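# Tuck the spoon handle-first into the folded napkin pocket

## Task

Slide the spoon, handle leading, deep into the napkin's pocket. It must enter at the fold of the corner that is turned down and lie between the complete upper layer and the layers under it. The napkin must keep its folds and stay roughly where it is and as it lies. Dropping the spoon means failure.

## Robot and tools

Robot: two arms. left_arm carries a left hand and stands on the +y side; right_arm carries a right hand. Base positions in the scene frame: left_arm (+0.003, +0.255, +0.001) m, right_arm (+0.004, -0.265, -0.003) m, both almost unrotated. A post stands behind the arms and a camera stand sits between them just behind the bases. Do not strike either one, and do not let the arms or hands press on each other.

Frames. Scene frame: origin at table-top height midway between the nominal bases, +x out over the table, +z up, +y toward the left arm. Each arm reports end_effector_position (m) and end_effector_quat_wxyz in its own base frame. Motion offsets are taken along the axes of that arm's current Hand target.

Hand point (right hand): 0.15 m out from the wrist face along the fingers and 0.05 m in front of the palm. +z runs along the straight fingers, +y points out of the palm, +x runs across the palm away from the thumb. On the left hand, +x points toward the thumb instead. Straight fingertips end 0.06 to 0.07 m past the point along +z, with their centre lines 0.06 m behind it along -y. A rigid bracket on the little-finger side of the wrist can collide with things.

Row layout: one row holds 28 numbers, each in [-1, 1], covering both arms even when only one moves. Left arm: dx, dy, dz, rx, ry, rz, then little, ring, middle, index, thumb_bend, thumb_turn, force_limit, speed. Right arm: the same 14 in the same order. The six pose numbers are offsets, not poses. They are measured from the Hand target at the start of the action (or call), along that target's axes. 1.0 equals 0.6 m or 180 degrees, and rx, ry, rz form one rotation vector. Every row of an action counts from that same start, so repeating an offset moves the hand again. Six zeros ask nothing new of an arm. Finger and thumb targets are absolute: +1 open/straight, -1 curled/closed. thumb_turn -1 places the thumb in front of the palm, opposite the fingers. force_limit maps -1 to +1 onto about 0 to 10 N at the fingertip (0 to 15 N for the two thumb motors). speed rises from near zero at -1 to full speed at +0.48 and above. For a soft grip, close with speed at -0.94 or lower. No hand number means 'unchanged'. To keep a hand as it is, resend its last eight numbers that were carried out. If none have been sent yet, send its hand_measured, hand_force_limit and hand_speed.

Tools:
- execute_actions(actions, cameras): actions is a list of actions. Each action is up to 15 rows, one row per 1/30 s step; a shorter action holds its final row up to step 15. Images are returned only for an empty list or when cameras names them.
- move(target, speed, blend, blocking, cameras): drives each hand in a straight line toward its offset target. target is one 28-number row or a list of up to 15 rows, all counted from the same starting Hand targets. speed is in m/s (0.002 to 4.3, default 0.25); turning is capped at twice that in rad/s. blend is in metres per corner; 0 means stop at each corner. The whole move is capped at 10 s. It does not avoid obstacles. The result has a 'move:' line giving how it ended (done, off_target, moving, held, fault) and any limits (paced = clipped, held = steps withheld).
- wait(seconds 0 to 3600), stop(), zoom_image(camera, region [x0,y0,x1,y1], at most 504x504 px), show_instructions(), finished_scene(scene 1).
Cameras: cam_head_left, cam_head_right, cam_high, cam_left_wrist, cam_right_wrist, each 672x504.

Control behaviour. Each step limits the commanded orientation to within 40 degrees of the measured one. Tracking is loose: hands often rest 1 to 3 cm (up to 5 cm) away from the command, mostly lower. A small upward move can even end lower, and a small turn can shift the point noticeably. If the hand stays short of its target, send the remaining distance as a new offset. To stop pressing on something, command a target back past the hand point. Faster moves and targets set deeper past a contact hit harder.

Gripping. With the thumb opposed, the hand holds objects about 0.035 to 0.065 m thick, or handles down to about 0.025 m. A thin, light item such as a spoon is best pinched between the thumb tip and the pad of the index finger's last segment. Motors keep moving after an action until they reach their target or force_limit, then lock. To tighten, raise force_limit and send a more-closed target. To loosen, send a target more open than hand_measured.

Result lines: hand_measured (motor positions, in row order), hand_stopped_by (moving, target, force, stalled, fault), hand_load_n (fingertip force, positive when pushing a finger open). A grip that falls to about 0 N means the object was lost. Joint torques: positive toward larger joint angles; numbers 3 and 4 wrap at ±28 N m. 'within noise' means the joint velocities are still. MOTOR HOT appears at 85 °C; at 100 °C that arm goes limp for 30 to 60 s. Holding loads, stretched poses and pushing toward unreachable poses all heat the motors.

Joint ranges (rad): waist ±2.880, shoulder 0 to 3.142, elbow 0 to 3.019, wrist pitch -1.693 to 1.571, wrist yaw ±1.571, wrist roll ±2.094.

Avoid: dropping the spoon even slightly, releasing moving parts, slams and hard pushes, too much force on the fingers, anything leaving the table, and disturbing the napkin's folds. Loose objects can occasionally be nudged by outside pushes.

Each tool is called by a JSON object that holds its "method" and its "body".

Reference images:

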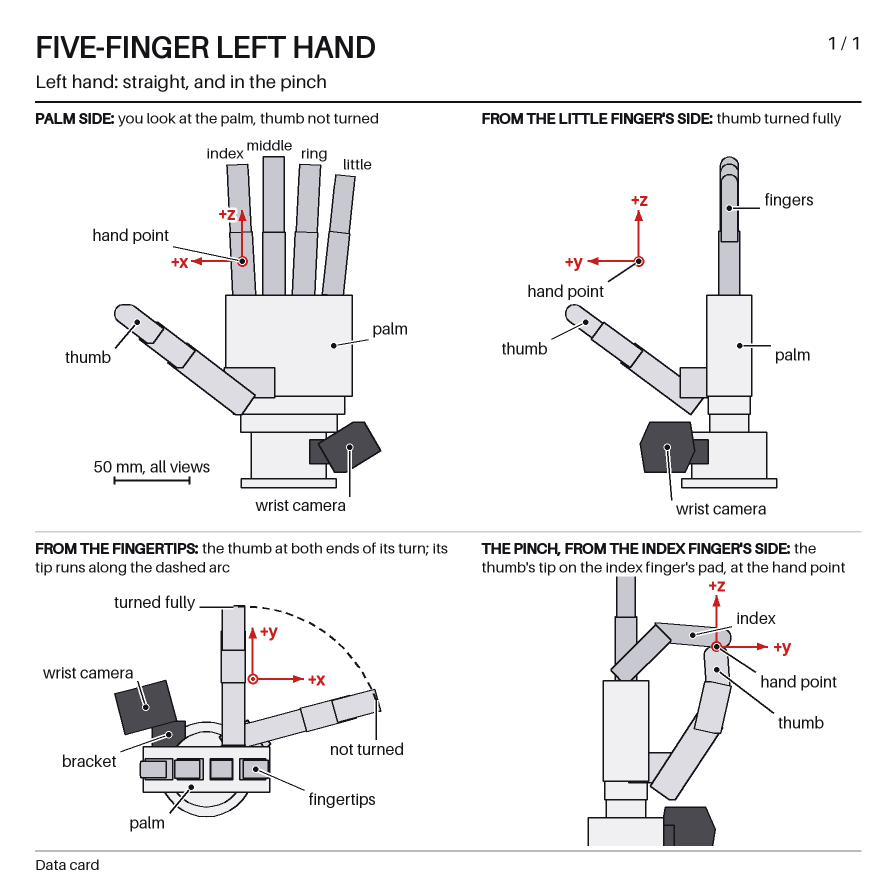

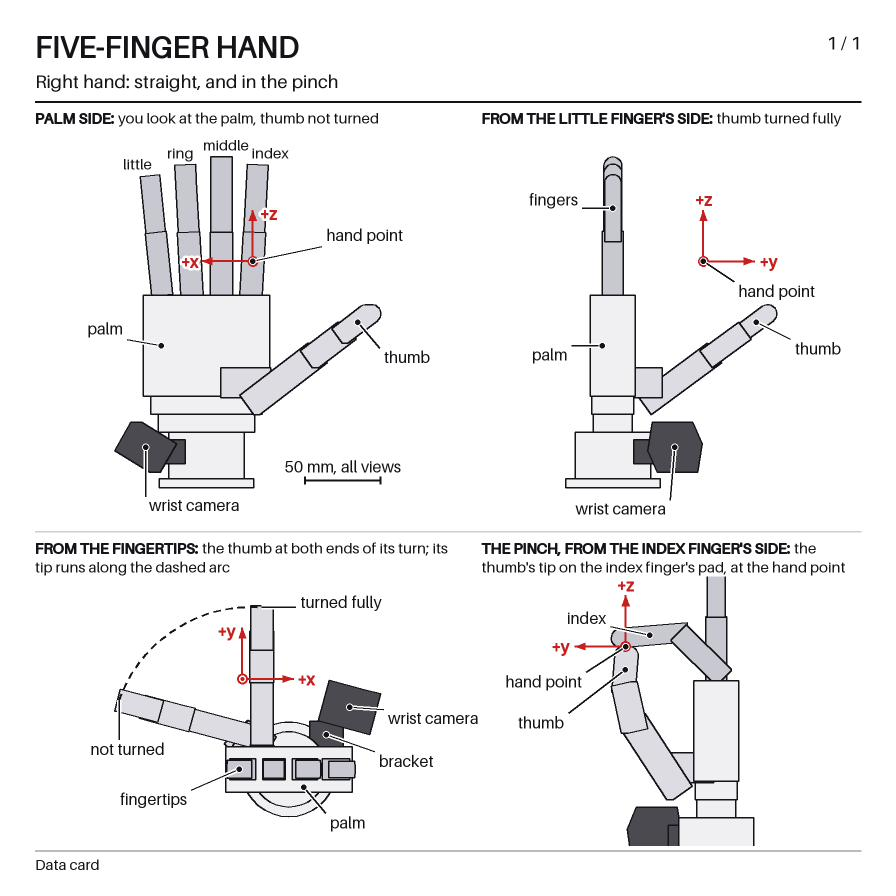

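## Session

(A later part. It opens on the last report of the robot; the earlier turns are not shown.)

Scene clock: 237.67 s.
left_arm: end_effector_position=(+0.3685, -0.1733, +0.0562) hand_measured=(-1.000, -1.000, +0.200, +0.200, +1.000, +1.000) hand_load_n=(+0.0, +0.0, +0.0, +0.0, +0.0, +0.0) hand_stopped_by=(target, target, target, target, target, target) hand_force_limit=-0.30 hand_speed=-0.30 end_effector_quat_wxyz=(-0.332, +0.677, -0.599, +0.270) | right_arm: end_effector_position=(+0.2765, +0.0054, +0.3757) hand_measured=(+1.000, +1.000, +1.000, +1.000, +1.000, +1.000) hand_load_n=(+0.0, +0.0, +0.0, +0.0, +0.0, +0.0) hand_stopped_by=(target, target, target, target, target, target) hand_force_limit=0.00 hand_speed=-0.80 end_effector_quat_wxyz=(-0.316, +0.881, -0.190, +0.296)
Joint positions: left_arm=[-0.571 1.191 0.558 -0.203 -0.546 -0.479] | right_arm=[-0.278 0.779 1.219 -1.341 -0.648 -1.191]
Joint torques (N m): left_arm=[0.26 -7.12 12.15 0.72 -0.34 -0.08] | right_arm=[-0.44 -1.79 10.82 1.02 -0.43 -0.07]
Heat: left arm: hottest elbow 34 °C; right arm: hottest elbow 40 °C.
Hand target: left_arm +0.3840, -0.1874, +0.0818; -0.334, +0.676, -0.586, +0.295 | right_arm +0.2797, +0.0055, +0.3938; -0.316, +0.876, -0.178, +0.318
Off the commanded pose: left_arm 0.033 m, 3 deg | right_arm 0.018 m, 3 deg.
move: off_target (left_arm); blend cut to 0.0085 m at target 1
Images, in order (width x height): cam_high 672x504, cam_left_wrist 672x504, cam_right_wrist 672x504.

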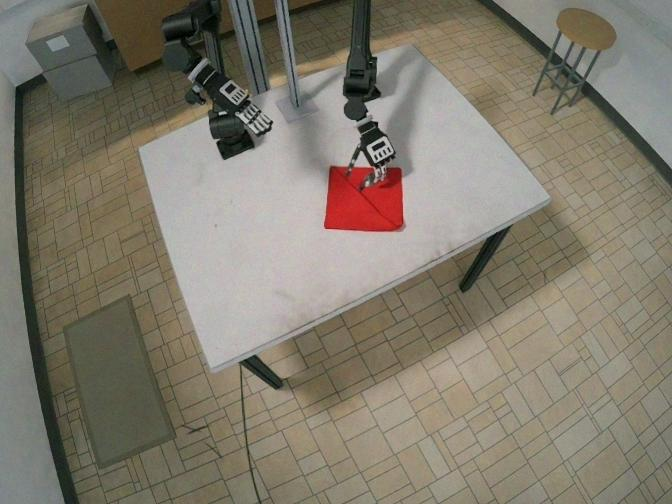

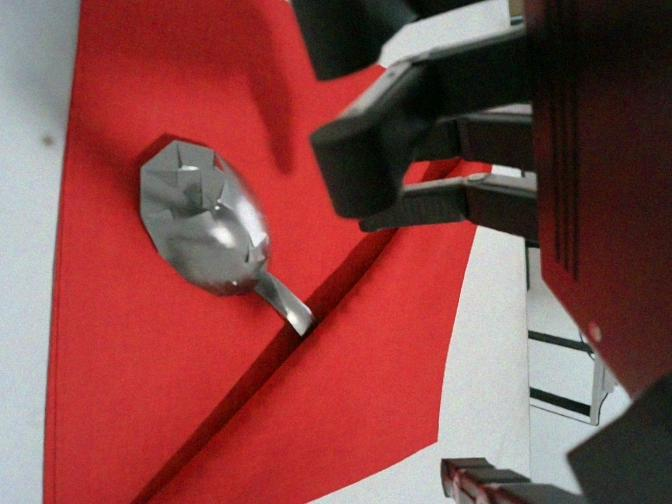

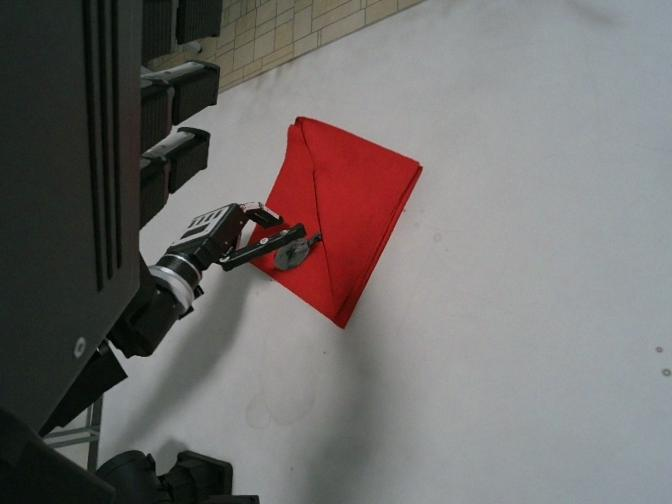

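{"method": "execute_actions", "body": {"actions": []}}

Scene clock: 238.27 s.
left_arm: end_effector_position=(+0.3685, -0.1733, +0.0562) hand_measured=(-1.000, -1.000, +0.200, +0.200, +1.000, +1.000) hand_load_n=(+0.0, +0.0, +0.0, +0.0, +0.0, +0.0) hand_stopped_by=(target, target, target, target, target, target) hand_force_limit=-0.30 hand_speed=-0.30 end_effector_quat_wxyz=(-0.332, +0.677, -0.599, +0.270) | right_arm: end_effector_position=(+0.2765, +0.0054, +0.3757) hand_measured=(+1.000, +1.000, +1.000, +1.000, +1.000, +1.000) hand_load_n=(+0.0, +0.0, +0.0, +0.0, +0.0, +0.0) hand_stopped_by=(target, target, target, target, target, target) hand_force_limit=0.00 hand_speed=-0.80 end_effector_quat_wxyz=(-0.316, +0.881, -0.190, +0.296)
Joint positions: left_arm=[-0.571 1.191 0.558 -0.203 -0.546 -0.479] | right_arm=[-0.278 0.779 1.219 -1.341 -0.648 -1.191]
Joint velocities: within noise
Joint torques (N m): left_arm=[0.26 -7.12 12.18 0.68 -0.35 -0.07] | right_arm=[-0.38 -1.73 10.82 1.07 -0.43 -0.07]
Heat: left arm: hottest elbow 34 °C; right arm: hottest elbow 40 °C.
Hand target: left_arm +0.3840, -0.1874, +0.0818; -0.334, +0.676, -0.586, +0.295 | right_arm +0.2797, +0.0055, +0.3938; -0.316, +0.876, -0.178, +0.318
Off the commanded pose: left_arm 0.033 m, 3 deg | right_arm 0.018 m, 3 deg.

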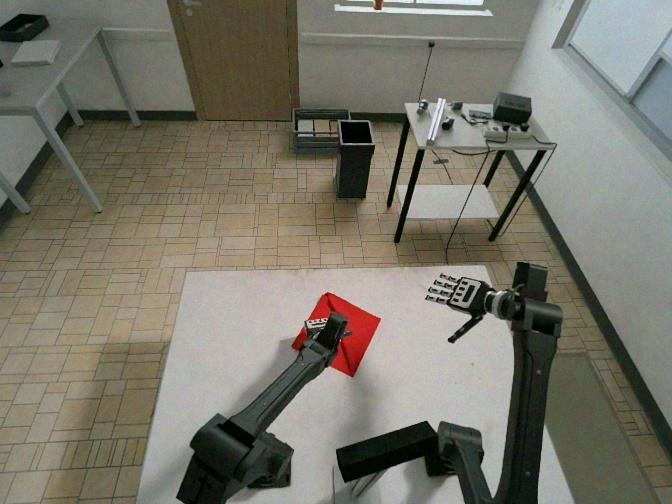

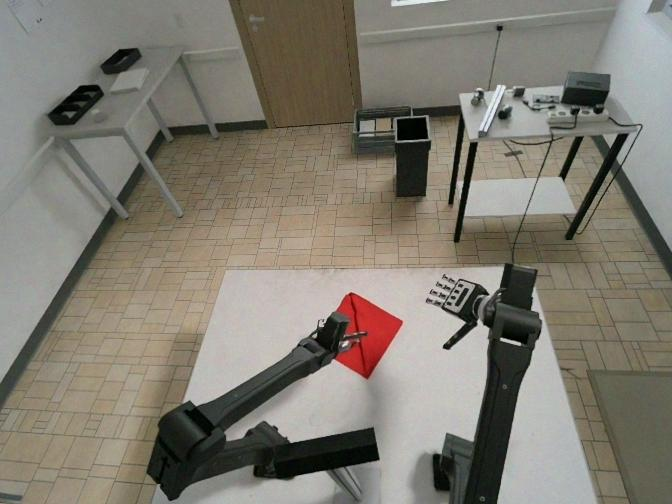

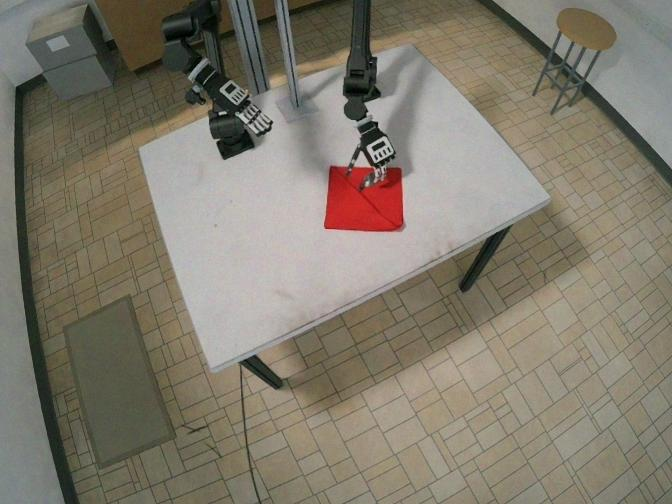

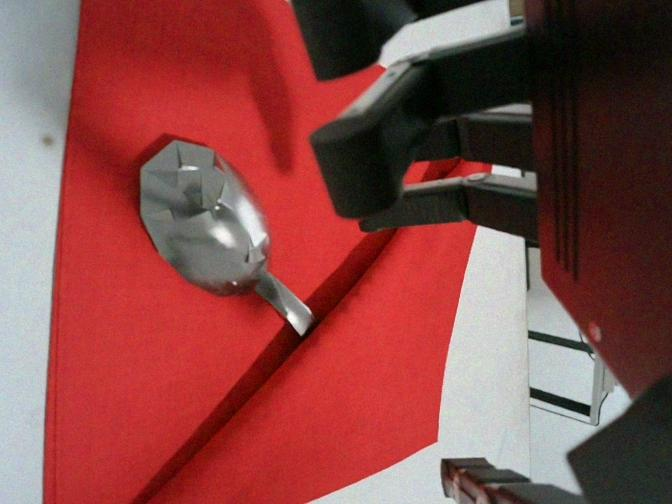

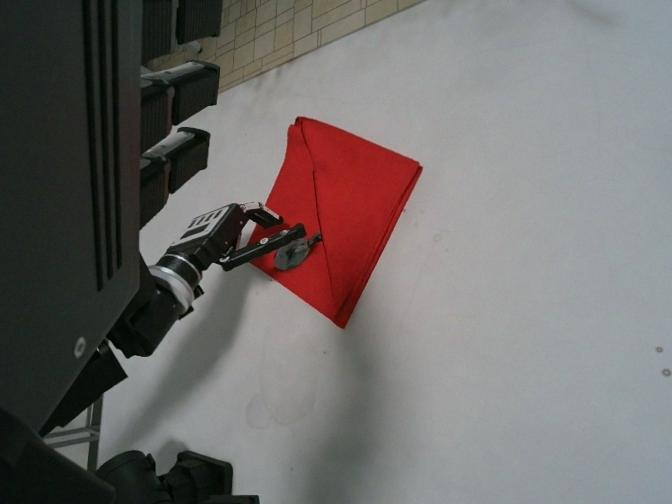

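{"method": "zoom_image", "body": {"camera": "cam_right_wrist", "region": [250, 190, 370, 280]}}

{"method": "zoom_image", "body": {"camera": "cam_left_wrist", "region": [40, 60, 480, 504]}}

Scaled by 4.200 from the camera's image (finer frame: 960x720).

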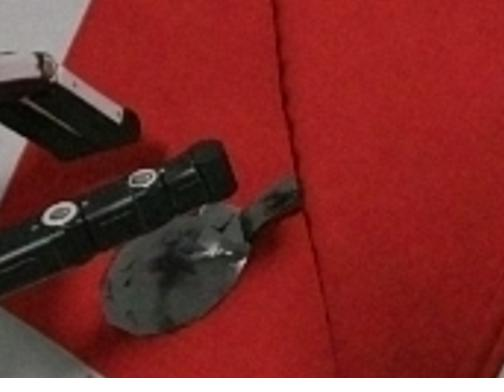

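Scaled by 1.135 from the camera's image (finer frame: 960x720).

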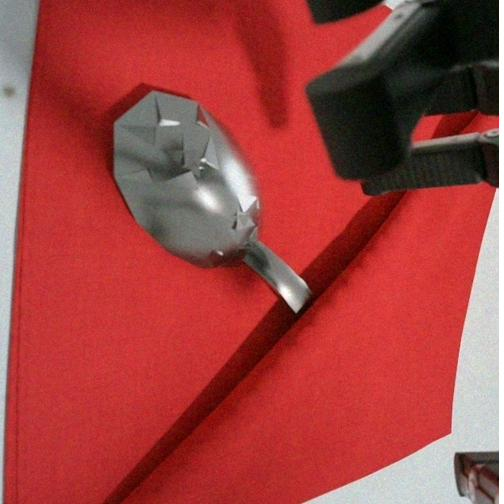

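{"method": "zoom_image", "body": {"camera": "cam_high", "region": [310, 130, 430, 245]}}

{"method": "zoom_image", "body": {"camera": "cam_head_right", "region": [300, 270, 430, 400]}}

Scaled by 4.200 from the camera's image (finer frame: 960x720).

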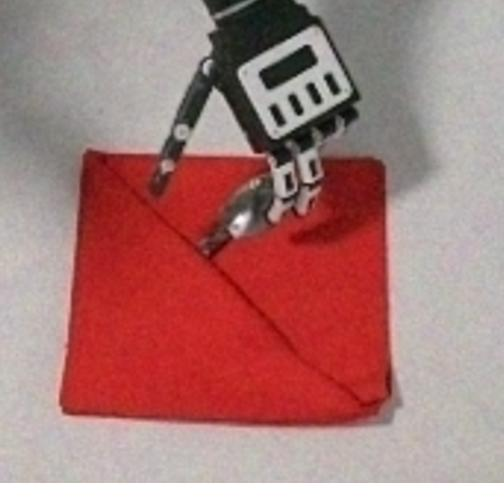

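Scaled by 3.877 from the camera's image (finer frame: 960x720).

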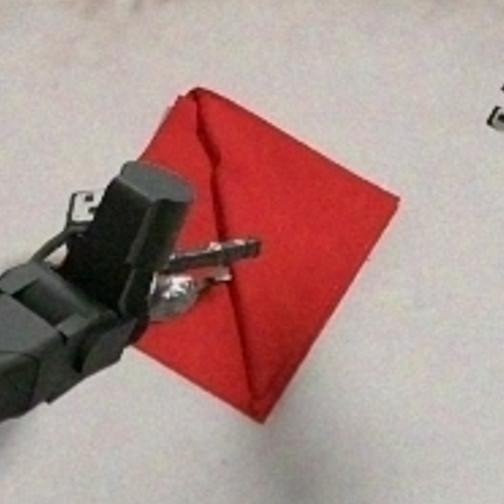

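{"method": "move", "body": {"target": [-0.1407,0.0571,-0.0563,0.0006,-0.0664,-0.0501,-1,-1,-1,0.2,1,1,-0.3,-0.3,0,0,0,0,0,0,1,1,1,1,1,1,0,-0.8], "speed": 0.08, "cameras": ["cam_left_wrist","cam_right_wrist","cam_high","cam_head_right"]}}

Scene clock: 245.07 s.
left_arm: end_effector_position=(+0.3238, -0.1137, +0.0689) hand_measured=(-1.000, -1.000, -1.000, +0.200, +1.000, +1.000) hand_load_n=(+0.5, +0.0, +0.0, +0.0, +0.0, +0.0) hand_stopped_by=(target, target, target, target, target, target) hand_force_limit=-0.30 hand_speed=-0.30 end_effector_quat_wxyz=(-0.367, +0.741, -0.506, +0.244) | right_arm: end_effector_position=(+0.2765, +0.0054, +0.3757) hand_measured=(+1.000, +1.000, +1.000, +1.000, +1.000, +1.000) hand_load_n=(+0.0, +0.0, +0.0, +0.0, +0.0, +0.0) hand_stopped_by=(target, target, target, target, target, target) hand_force_limit=0.00 hand_speed=-0.80 end_effector_quat_wxyz=(-0.316, +0.881, -0.190, +0.296)
Joint positions: left_arm=[-0.563 0.971 0.46 -0.413 -0.698 -0.694] | right_arm=[-0.278 0.779 1.219 -1.341 -0.648 -1.191]
Joint torques (N m): left_arm=[1.32 -4.07 8.54 0.59 -0.82 -0.14] | right_arm=[-0.62 -1.61 10.81 1.01 -0.44 -0.07]
Heat: left arm: hottest elbow 35 °C; right arm: hottest elbow 40 °C.
Hand target: left_arm +0.3251, -0.1104, +0.0741; -0.370, +0.747, -0.493, +0.249 | right_arm +0.2797, +0.0055, +0.3938; -0.316, +0.876, -0.178, +0.318
Off the commanded pose: left_arm 0.006 m, 2 deg | right_arm 0.018 m, 3 deg.
move: done
Images, in order (width x height): cam_head_right 672x504, cam_high 672x504, cam_left_wrist 672x504, cam_right_wrist 672x504.

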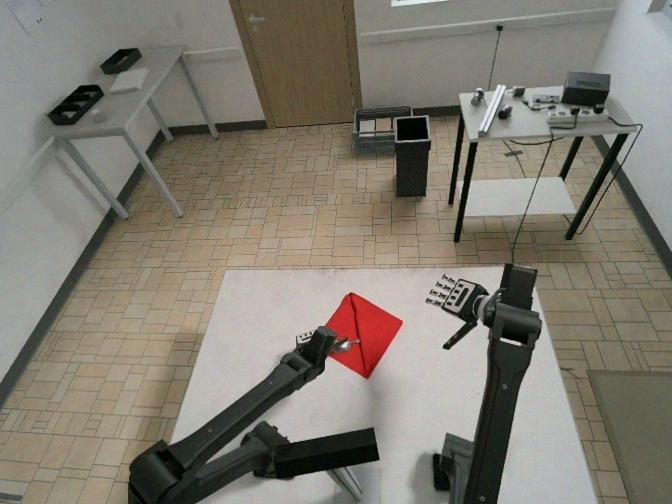

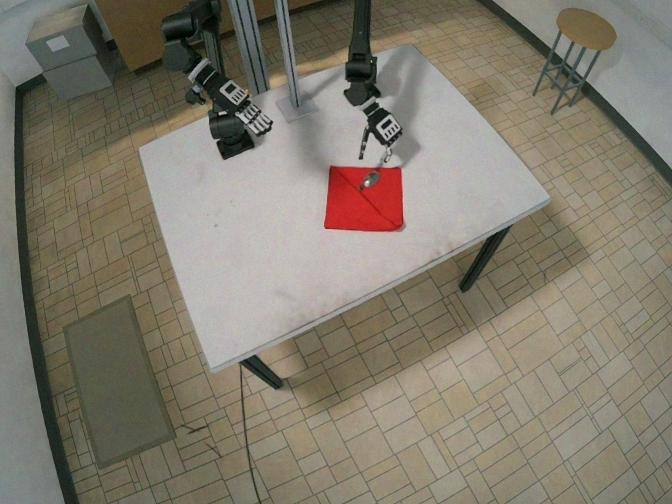

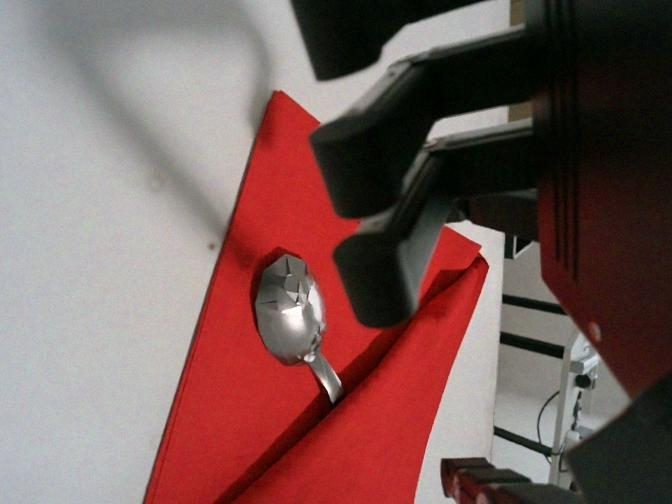

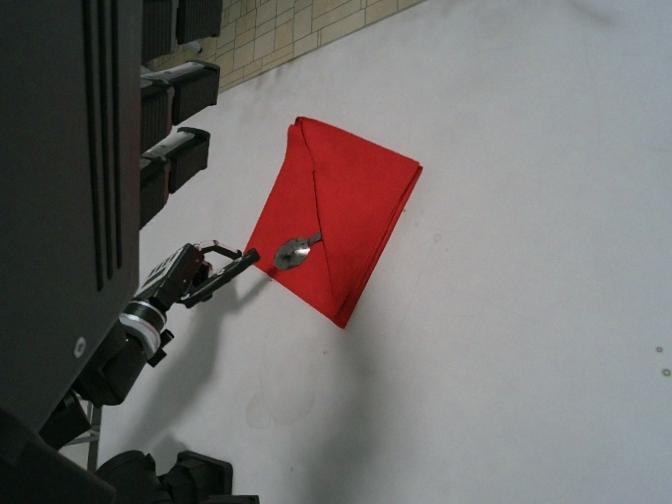

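{"method": "zoom_image", "body": {"camera": "cam_right_wrist", "region": [220, 190, 370, 340]}}

{"method": "zoom_image", "body": {"camera": "cam_high", "region": [310, 100, 430, 240]}}

Scaled by 3.360 from the camera's image (finer frame: 960x720).

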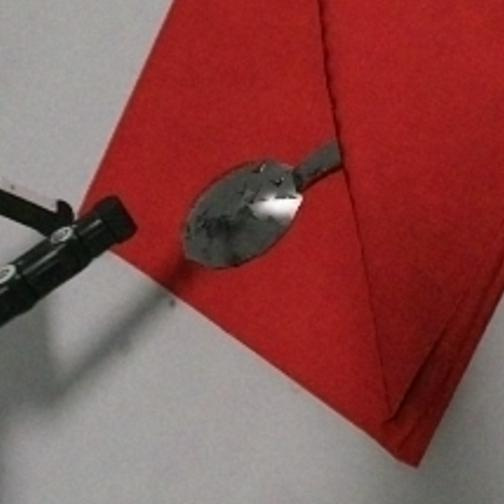

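Scaled by 3.600 from the camera's image (finer frame: 960x720).

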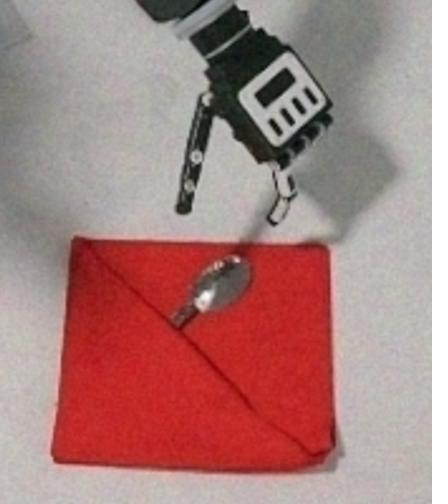

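{"method": "move", "body": {"target": [-0.029,0.0498,0.0168,0,0,0,-1,-1,-1,0.2,1,1,-0.3,-0.3,0,0,0,0,0,0,1,1,1,1,1,1,0,-0.8], "speed": 0.06, "cameras": ["cam_left_wrist","cam_right_wrist","cam_high"]}}

Scene clock: 248.90 s.
left_arm: end_effector_position=(+0.3019, -0.0993, +0.0363) hand_measured=(-1.000, -1.000, -1.000, +0.200, +1.000, +1.000) hand_load_n=(+0.0, +0.0, +0.0, +0.0, +0.0, -0.5) hand_stopped_by=(target, target, target, target, target, target) hand_force_limit=-0.30 hand_speed=-0.30 end_effector_quat_wxyz=(-0.367, +0.742, -0.511, +0.233) | right_arm: end_effector_position=(+0.2765, +0.0054, +0.3757) hand_measured=(+1.000, +1.000, +1.000, +1.000, +1.000, +1.000) hand_load_n=(+0.0, +0.0, -0.5, +0.0, +0.0, +0.0) hand_stopped_by=(target, target, target, target, target, target) hand_force_limit=0.00 hand_speed=-0.80 end_effector_quat_wxyz=(-0.316, +0.881, -0.190, +0.296)
Joint positions: left_arm=[-0.562 0.962 0.365 -0.352 -0.698 -0.694] | right_arm=[-0.278 0.779 1.219 -1.341 -0.648 -1.191]
Joint torques (N m): left_arm=[1.49 -3.43 8.09 1.81 -0.62 -0.06] | right_arm=[-0.44 -1.79 10.82 1.05 -0.42 -0.09]
Heat: left arm: hottest elbow 35 °C; right arm: hottest elbow 40 °C.
Hand target: left_arm +0.3093, -0.0985, +0.0440; -0.370, +0.747, -0.493, +0.249 | right_arm +0.2797, +0.0055, +0.3938; -0.316, +0.876, -0.178, +0.318
Off the commanded pose: left_arm 0.011 m, 3 deg | right_arm 0.018 m, 3 deg.
move: off_target (left_arm)
Images, in order (width x height): cam_high 672x504, cam_left_wrist 672x504, cam_right_wrist 672x504.

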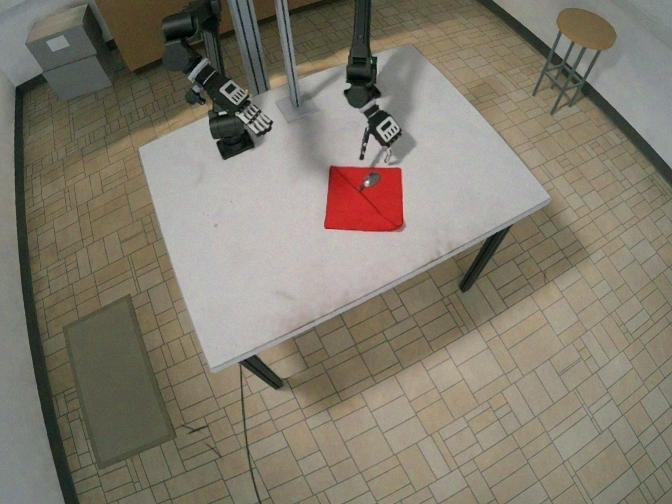

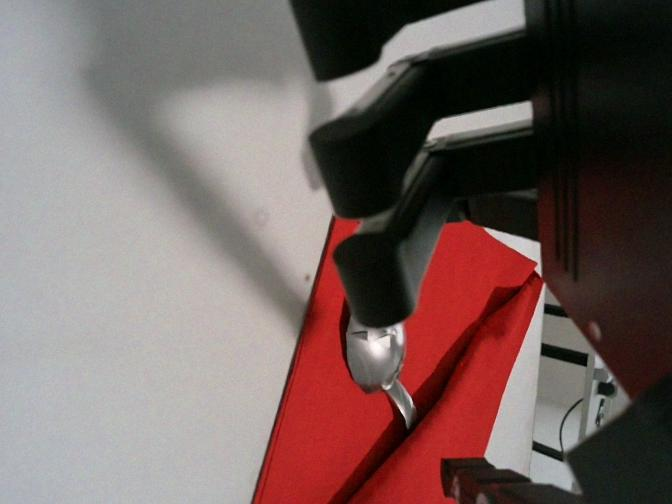

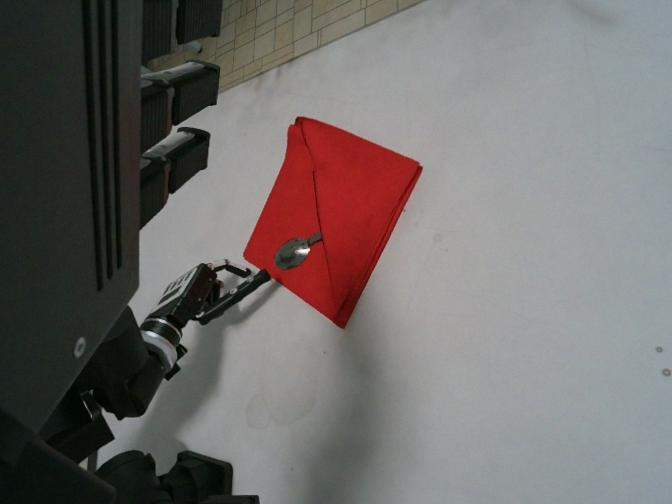

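{"method": "zoom_image", "body": {"camera": "cam_right_wrist", "region": [220, 210, 340, 300]}}

{"method": "zoom_image", "body": {"camera": "cam_high", "region": [340, 120, 420, 200]}}

Scaled by 4.200 from the camera's image (finer frame: 960x720).

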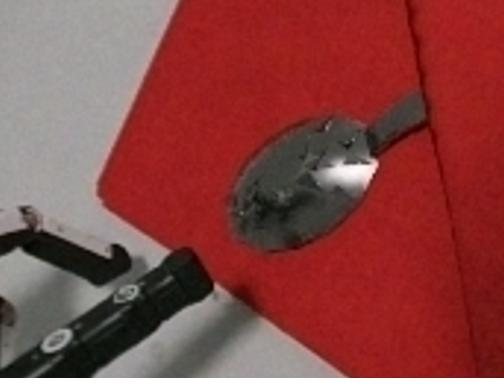

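Scaled by 6.300 from the camera's image (finer frame: 960x720).

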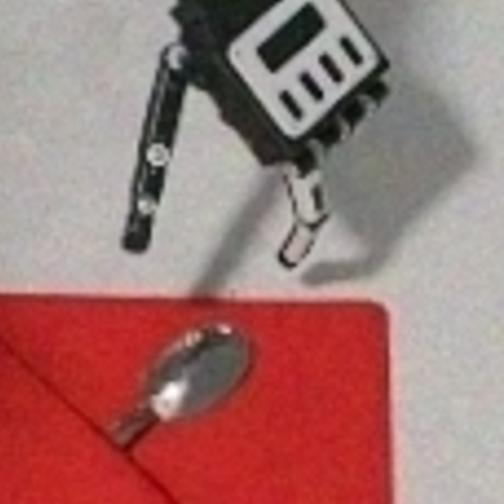

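{"method": "move", "body": {"target": [0,0.0123,0.0252,0,0,0,-1,-1,-1,0.2,1,1,-0.3,-0.3,0,0,0,0,0,0,1,1,1,1,1,1,0,-0.8], "speed": 0.04, "cameras": ["cam_left_wrist","cam_right_wrist","cam_high"]}}

{"method": "zoom_image", "body": {"camera": "cam_right_wrist", "region": [220, 210, 340, 300]}}

{"method": "zoom_image", "body": {"camera": "cam_high", "region": [340, 120, 420, 200]}}

Scene clock: 251.10 s.
left_arm: end_effector_position=(+0.3126, -0.0953, +0.0285) hand_measured=(-1.000, -1.000, -1.000, +0.200, +1.000, +1.000) hand_load_n=(+0.0, +0.0, +0.0, +0.0, +0.0, +0.0) hand_stopped_by=(target, target, target, target, target, target) hand_force_limit=-0.30 hand_speed=-0.30 end_effector_quat_wxyz=(-0.369, +0.748, -0.495, +0.244) | right_arm: end_effector_position=(+0.2765, +0.0054, +0.3757) hand_measured=(+1.000, +1.000, +1.000, +1.000, +1.000, +1.000) hand_load_n=(+0.0, +0.0, +0.0, +0.0, +0.0, +0.0) hand_stopped_by=(target, target, target, target, target, target) hand_force_limit=0.00 hand_speed=-0.80 end_effector_quat_wxyz=(-0.316, +0.881, -0.190, +0.296)
Joint positions: left_arm=[-0.528 1.002 0.345 -0.252 -0.689 -0.684] | right_arm=[-0.278 0.779 1.219 -1.341 -0.648 -1.191]
Joint torques (N m): left_arm=[1.49 -1.79 7.84 1.88 -0.24 0.11] | right_arm=[-0.26 -1.9 10.82 1.06 -0.44 -0.08]
Heat: left arm: hottest elbow 35 °C; right arm: hottest elbow 40 °C.
Hand target: left_arm +0.3163, -0.0956, +0.0290; -0.370, +0.747, -0.493, +0.249 | right_arm +0.2797, +0.0055, +0.3938; -0.316, +0.876, -0.178, +0.318
Off the commanded pose: left_arm 0.004 m, 1 deg | right_arm 0.018 m, 3 deg.
move: done
Images, in order (width x height): cam_high 672x504, cam_left_wrist 672x504, cam_right_wrist 672x504.

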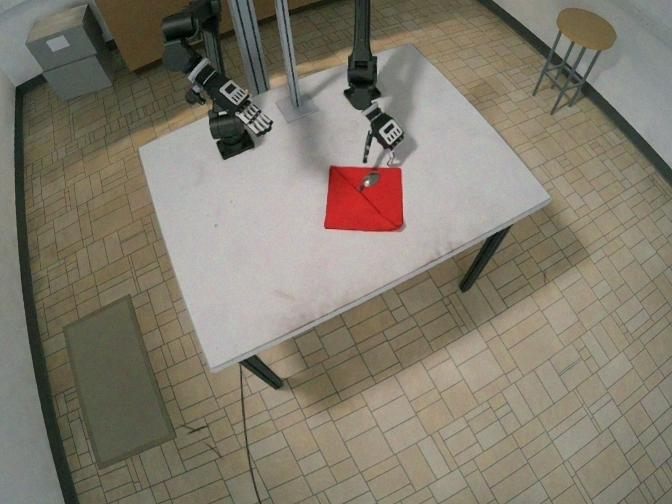

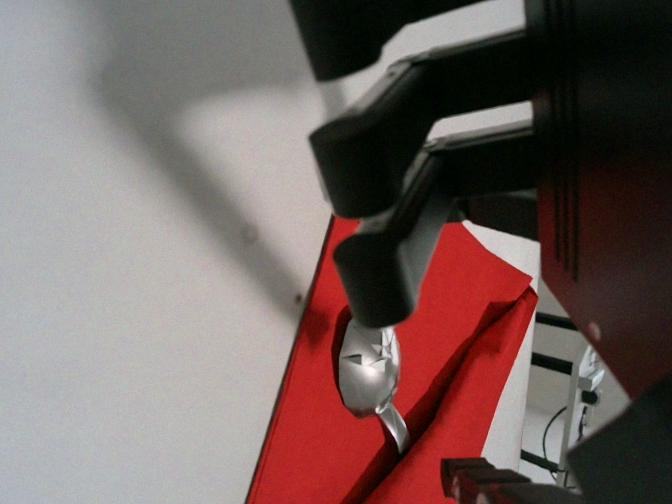

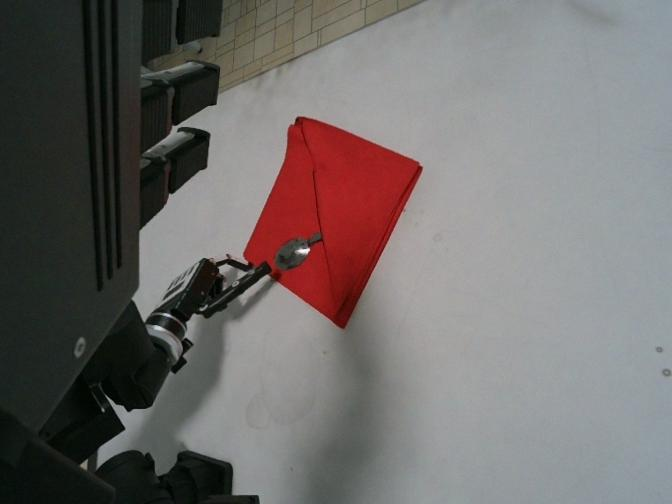

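Scaled by 4.200 from the camera's image (finer frame: 960x720).

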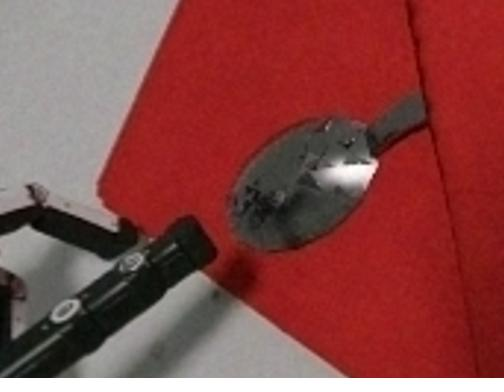

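Scaled by 6.300 from the camera's image (finer frame: 960x720).

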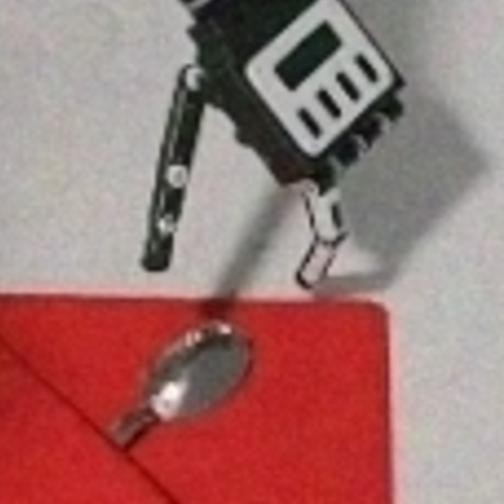

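{"method": "move", "body": {"target": [[0.025,0,0,0,0,0,-1,-1,-1,0.2,1,1,-0.3,-0.3,0,0,0,0,0,0,1,1,1,1,1,1,0,-0.8],[0.030,0.0106,0.008,0,0,0,-1,-1,-1,0.2,1,1,-0.3,-0.3,0,0,0,0,0,0,1,1,1,1,1,1,0,-0.8]], "speed": 0.03, "cameras": ["cam_left_wrist","cam_right_wrist","cam_high"]}}

{"method": "zoom_image", "body": {"camera": "cam_right_wrist", "region": [220, 210, 340, 300]}}

{"method": "zoom_image", "body": {"camera": "cam_high", "region": [340, 120, 420, 200]}}

Scene clock: 253.30 s.
left_arm: end_effector_position=(+0.3094, -0.1001, +0.0139) hand_measured=(-1.000, -1.000, -1.000, +0.200, +1.000, +1.000) hand_load_n=(+0.0, +0.0, +0.0, -5.0, +0.0, +0.0) hand_stopped_by=(target, target, target, target, target, target) hand_force_limit=-0.30 hand_speed=-0.30 end_effector_quat_wxyz=(-0.377, +0.741, -0.507, +0.229) | right_arm: end_effector_position=(+0.2765, +0.0054, +0.3757) hand_measured=(+1.000, +1.000, +1.000, +1.000, +1.000, +1.000) hand_load_n=(+0.0, +0.0, +0.0, +0.0, +0.0, +0.0) hand_stopped_by=(target, target, target, target, target, target) hand_force_limit=0.00 hand_speed=-0.80 end_effector_quat_wxyz=(-0.316, +0.881, -0.190, +0.296)
Joint positions: left_arm=[-0.566 1.071 0.345 -0.229 -0.724 -0.698] | right_arm=[-0.278 0.779 1.219 -1.341 -0.648 -1.191]
Joint torques (N m): left_arm=[0.21 -0.97 9.63 1.89 -0.31 -0.2] | right_arm=[-0.44 -1.73 10.82 1.02 -0.43 -0.07]
Heat: left arm: hottest elbow 35 °C; right arm: hottest elbow 40 °C.
Hand target: left_arm +0.3234, -0.1123, +0.0212; -0.370, +0.747, -0.493, +0.249 | right_arm +0.2797, +0.0055, +0.3938; -0.316, +0.876, -0.178, +0.318
Off the commanded pose: left_arm 0.020 m, 3 deg | right_arm 0.018 m, 3 deg.
move: off_target (left_arm)
Images, in order (width x height): cam_high 672x504, cam_left_wrist 672x504, cam_right_wrist 672x504.

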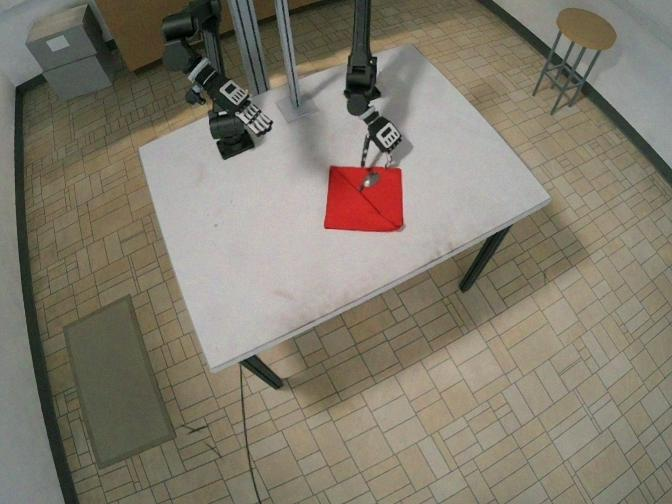

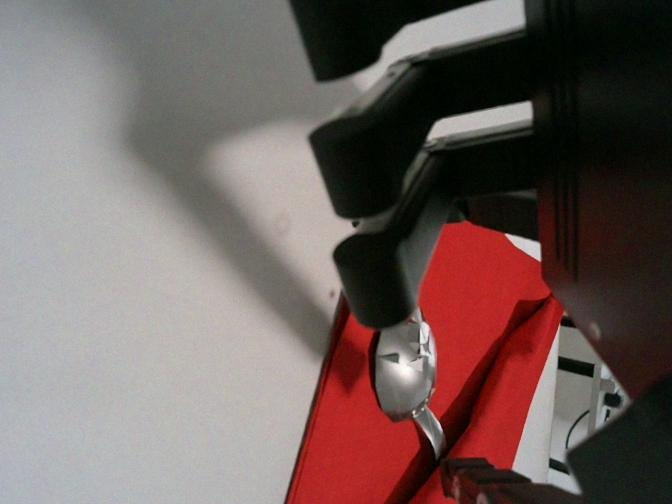

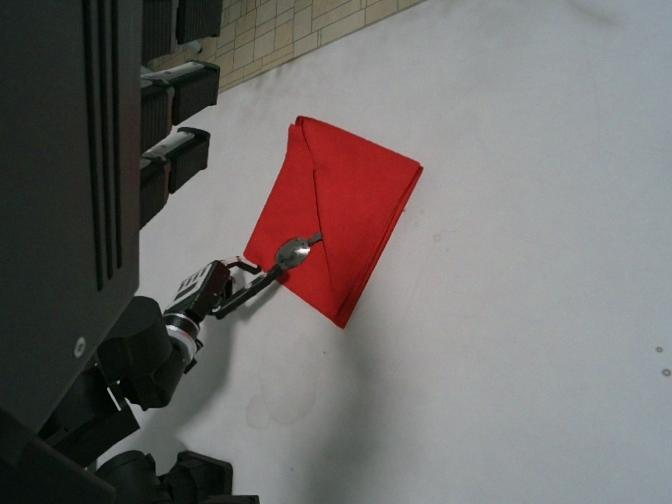

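Scaled by 4.200 from the camera's image (finer frame: 960x720).

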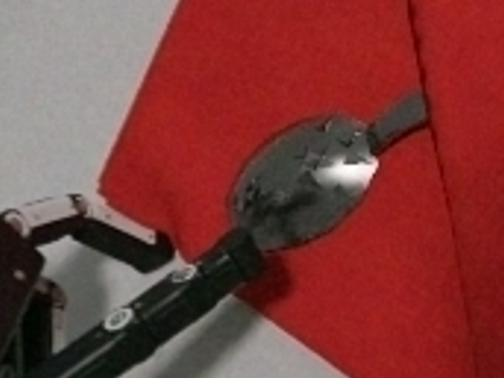

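Scaled by 6.300 from the camera's image (finer frame: 960x720).

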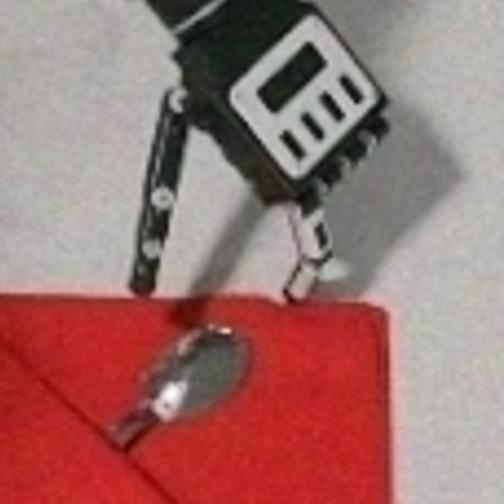

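{"method": "move", "body": {"target": [0,-0.016,-0.012,0,0,0,-1,-1,-1,0.2,1,1,-0.3,-0.3,0,0,0,0,0,0,1,1,1,1,1,1,0,-0.8], "speed": 0.04, "cameras": ["cam_left_wrist","cam_right_wrist","cam_high"]}}

{"method": "zoom_image", "body": {"camera": "cam_right_wrist", "region": [220, 210, 340, 300]}}

{"method": "zoom_image", "body": {"camera": "cam_high", "region": [340, 120, 420, 200]}}

Scene clock: 254.73 s.
left_arm: end_effector_position=(+0.3095, -0.0986, +0.0147) hand_measured=(-1.000, -1.000, -1.000, +0.200, +1.000, +1.000) hand_load_n=(+0.0, +0.0, +0.0, +0.0, +0.0, +0.0) hand_stopped_by=(target, target, target, target, target, target) hand_force_limit=-0.30 hand_speed=-0.30 end_effector_quat_wxyz=(-0.372, +0.748, -0.500, +0.228) | right_arm: end_effector_position=(+0.2765, +0.0054, +0.3757) hand_measured=(+1.000, +1.000, +1.000, +1.000, +1.000, +1.000) hand_load_n=(+0.0, +0.0, +0.0, +0.0, +0.0, +0.0) hand_stopped_by=(target, target, target, target, target, target) hand_force_limit=0.00 hand_speed=-0.80 end_effector_quat_wxyz=(-0.316, +0.881, -0.190, +0.296)
Joint positions: left_arm=[-0.556 1.065 0.348 -0.245 -0.715 -0.715] | right_arm=[-0.278 0.779 1.219 -1.341 -0.648 -1.191]
Joint torques (N m): left_arm=[0.32 -3.78 10.96 0.46 -0.29 -0.11] | right_arm=[-0.32 -1.73 10.84 1.03 -0.43 -0.08]
Heat: left arm: hottest elbow 35 °C; right arm: hottest elbow 40 °C.
Hand target: left_arm +0.3234, -0.1122, +0.0332; -0.370, +0.747, -0.493, +0.249 | right_arm +0.2797, +0.0055, +0.3938; -0.316, +0.876, -0.178, +0.318
Off the commanded pose: left_arm 0.027 m, 3 deg | right_arm 0.018 m, 3 deg.
move: off_target (left_arm)
Images, in order (width x height): cam_high 672x504, cam_left_wrist 672x504, cam_right_wrist 672x504.

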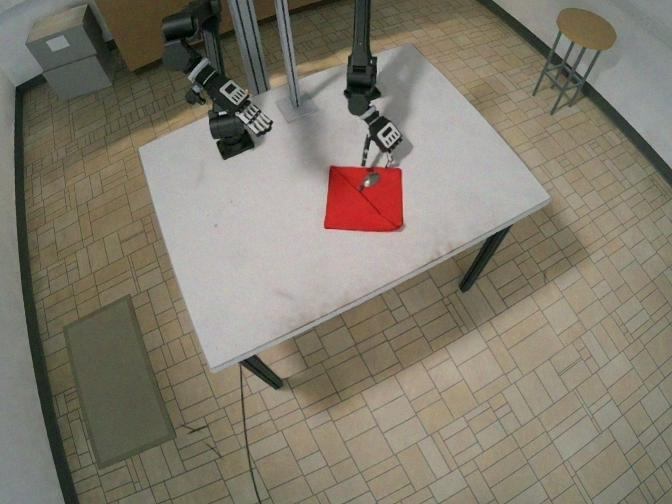

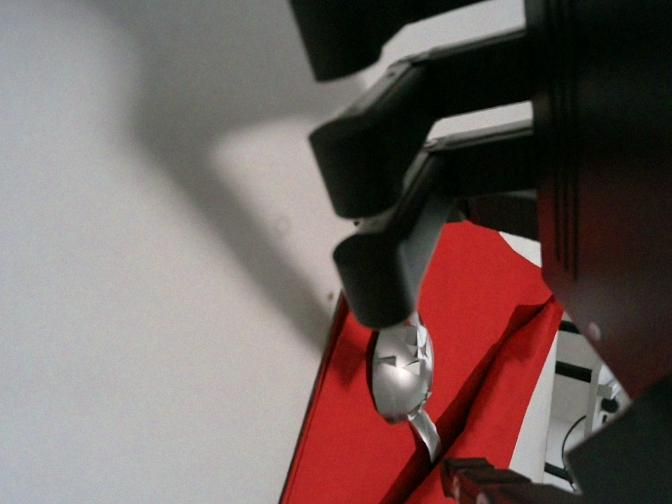

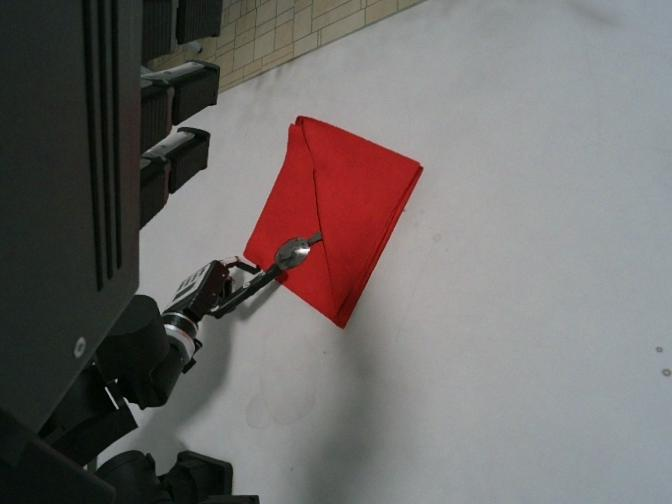

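Scaled by 4.200 from the camera's image (finer frame: 960x720).

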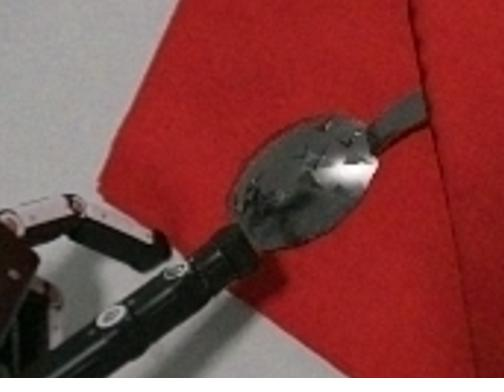

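Scaled by 6.300 from the camera's image (finer frame: 960x720).

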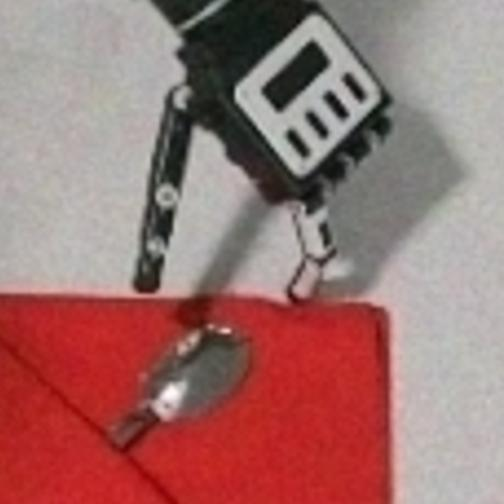

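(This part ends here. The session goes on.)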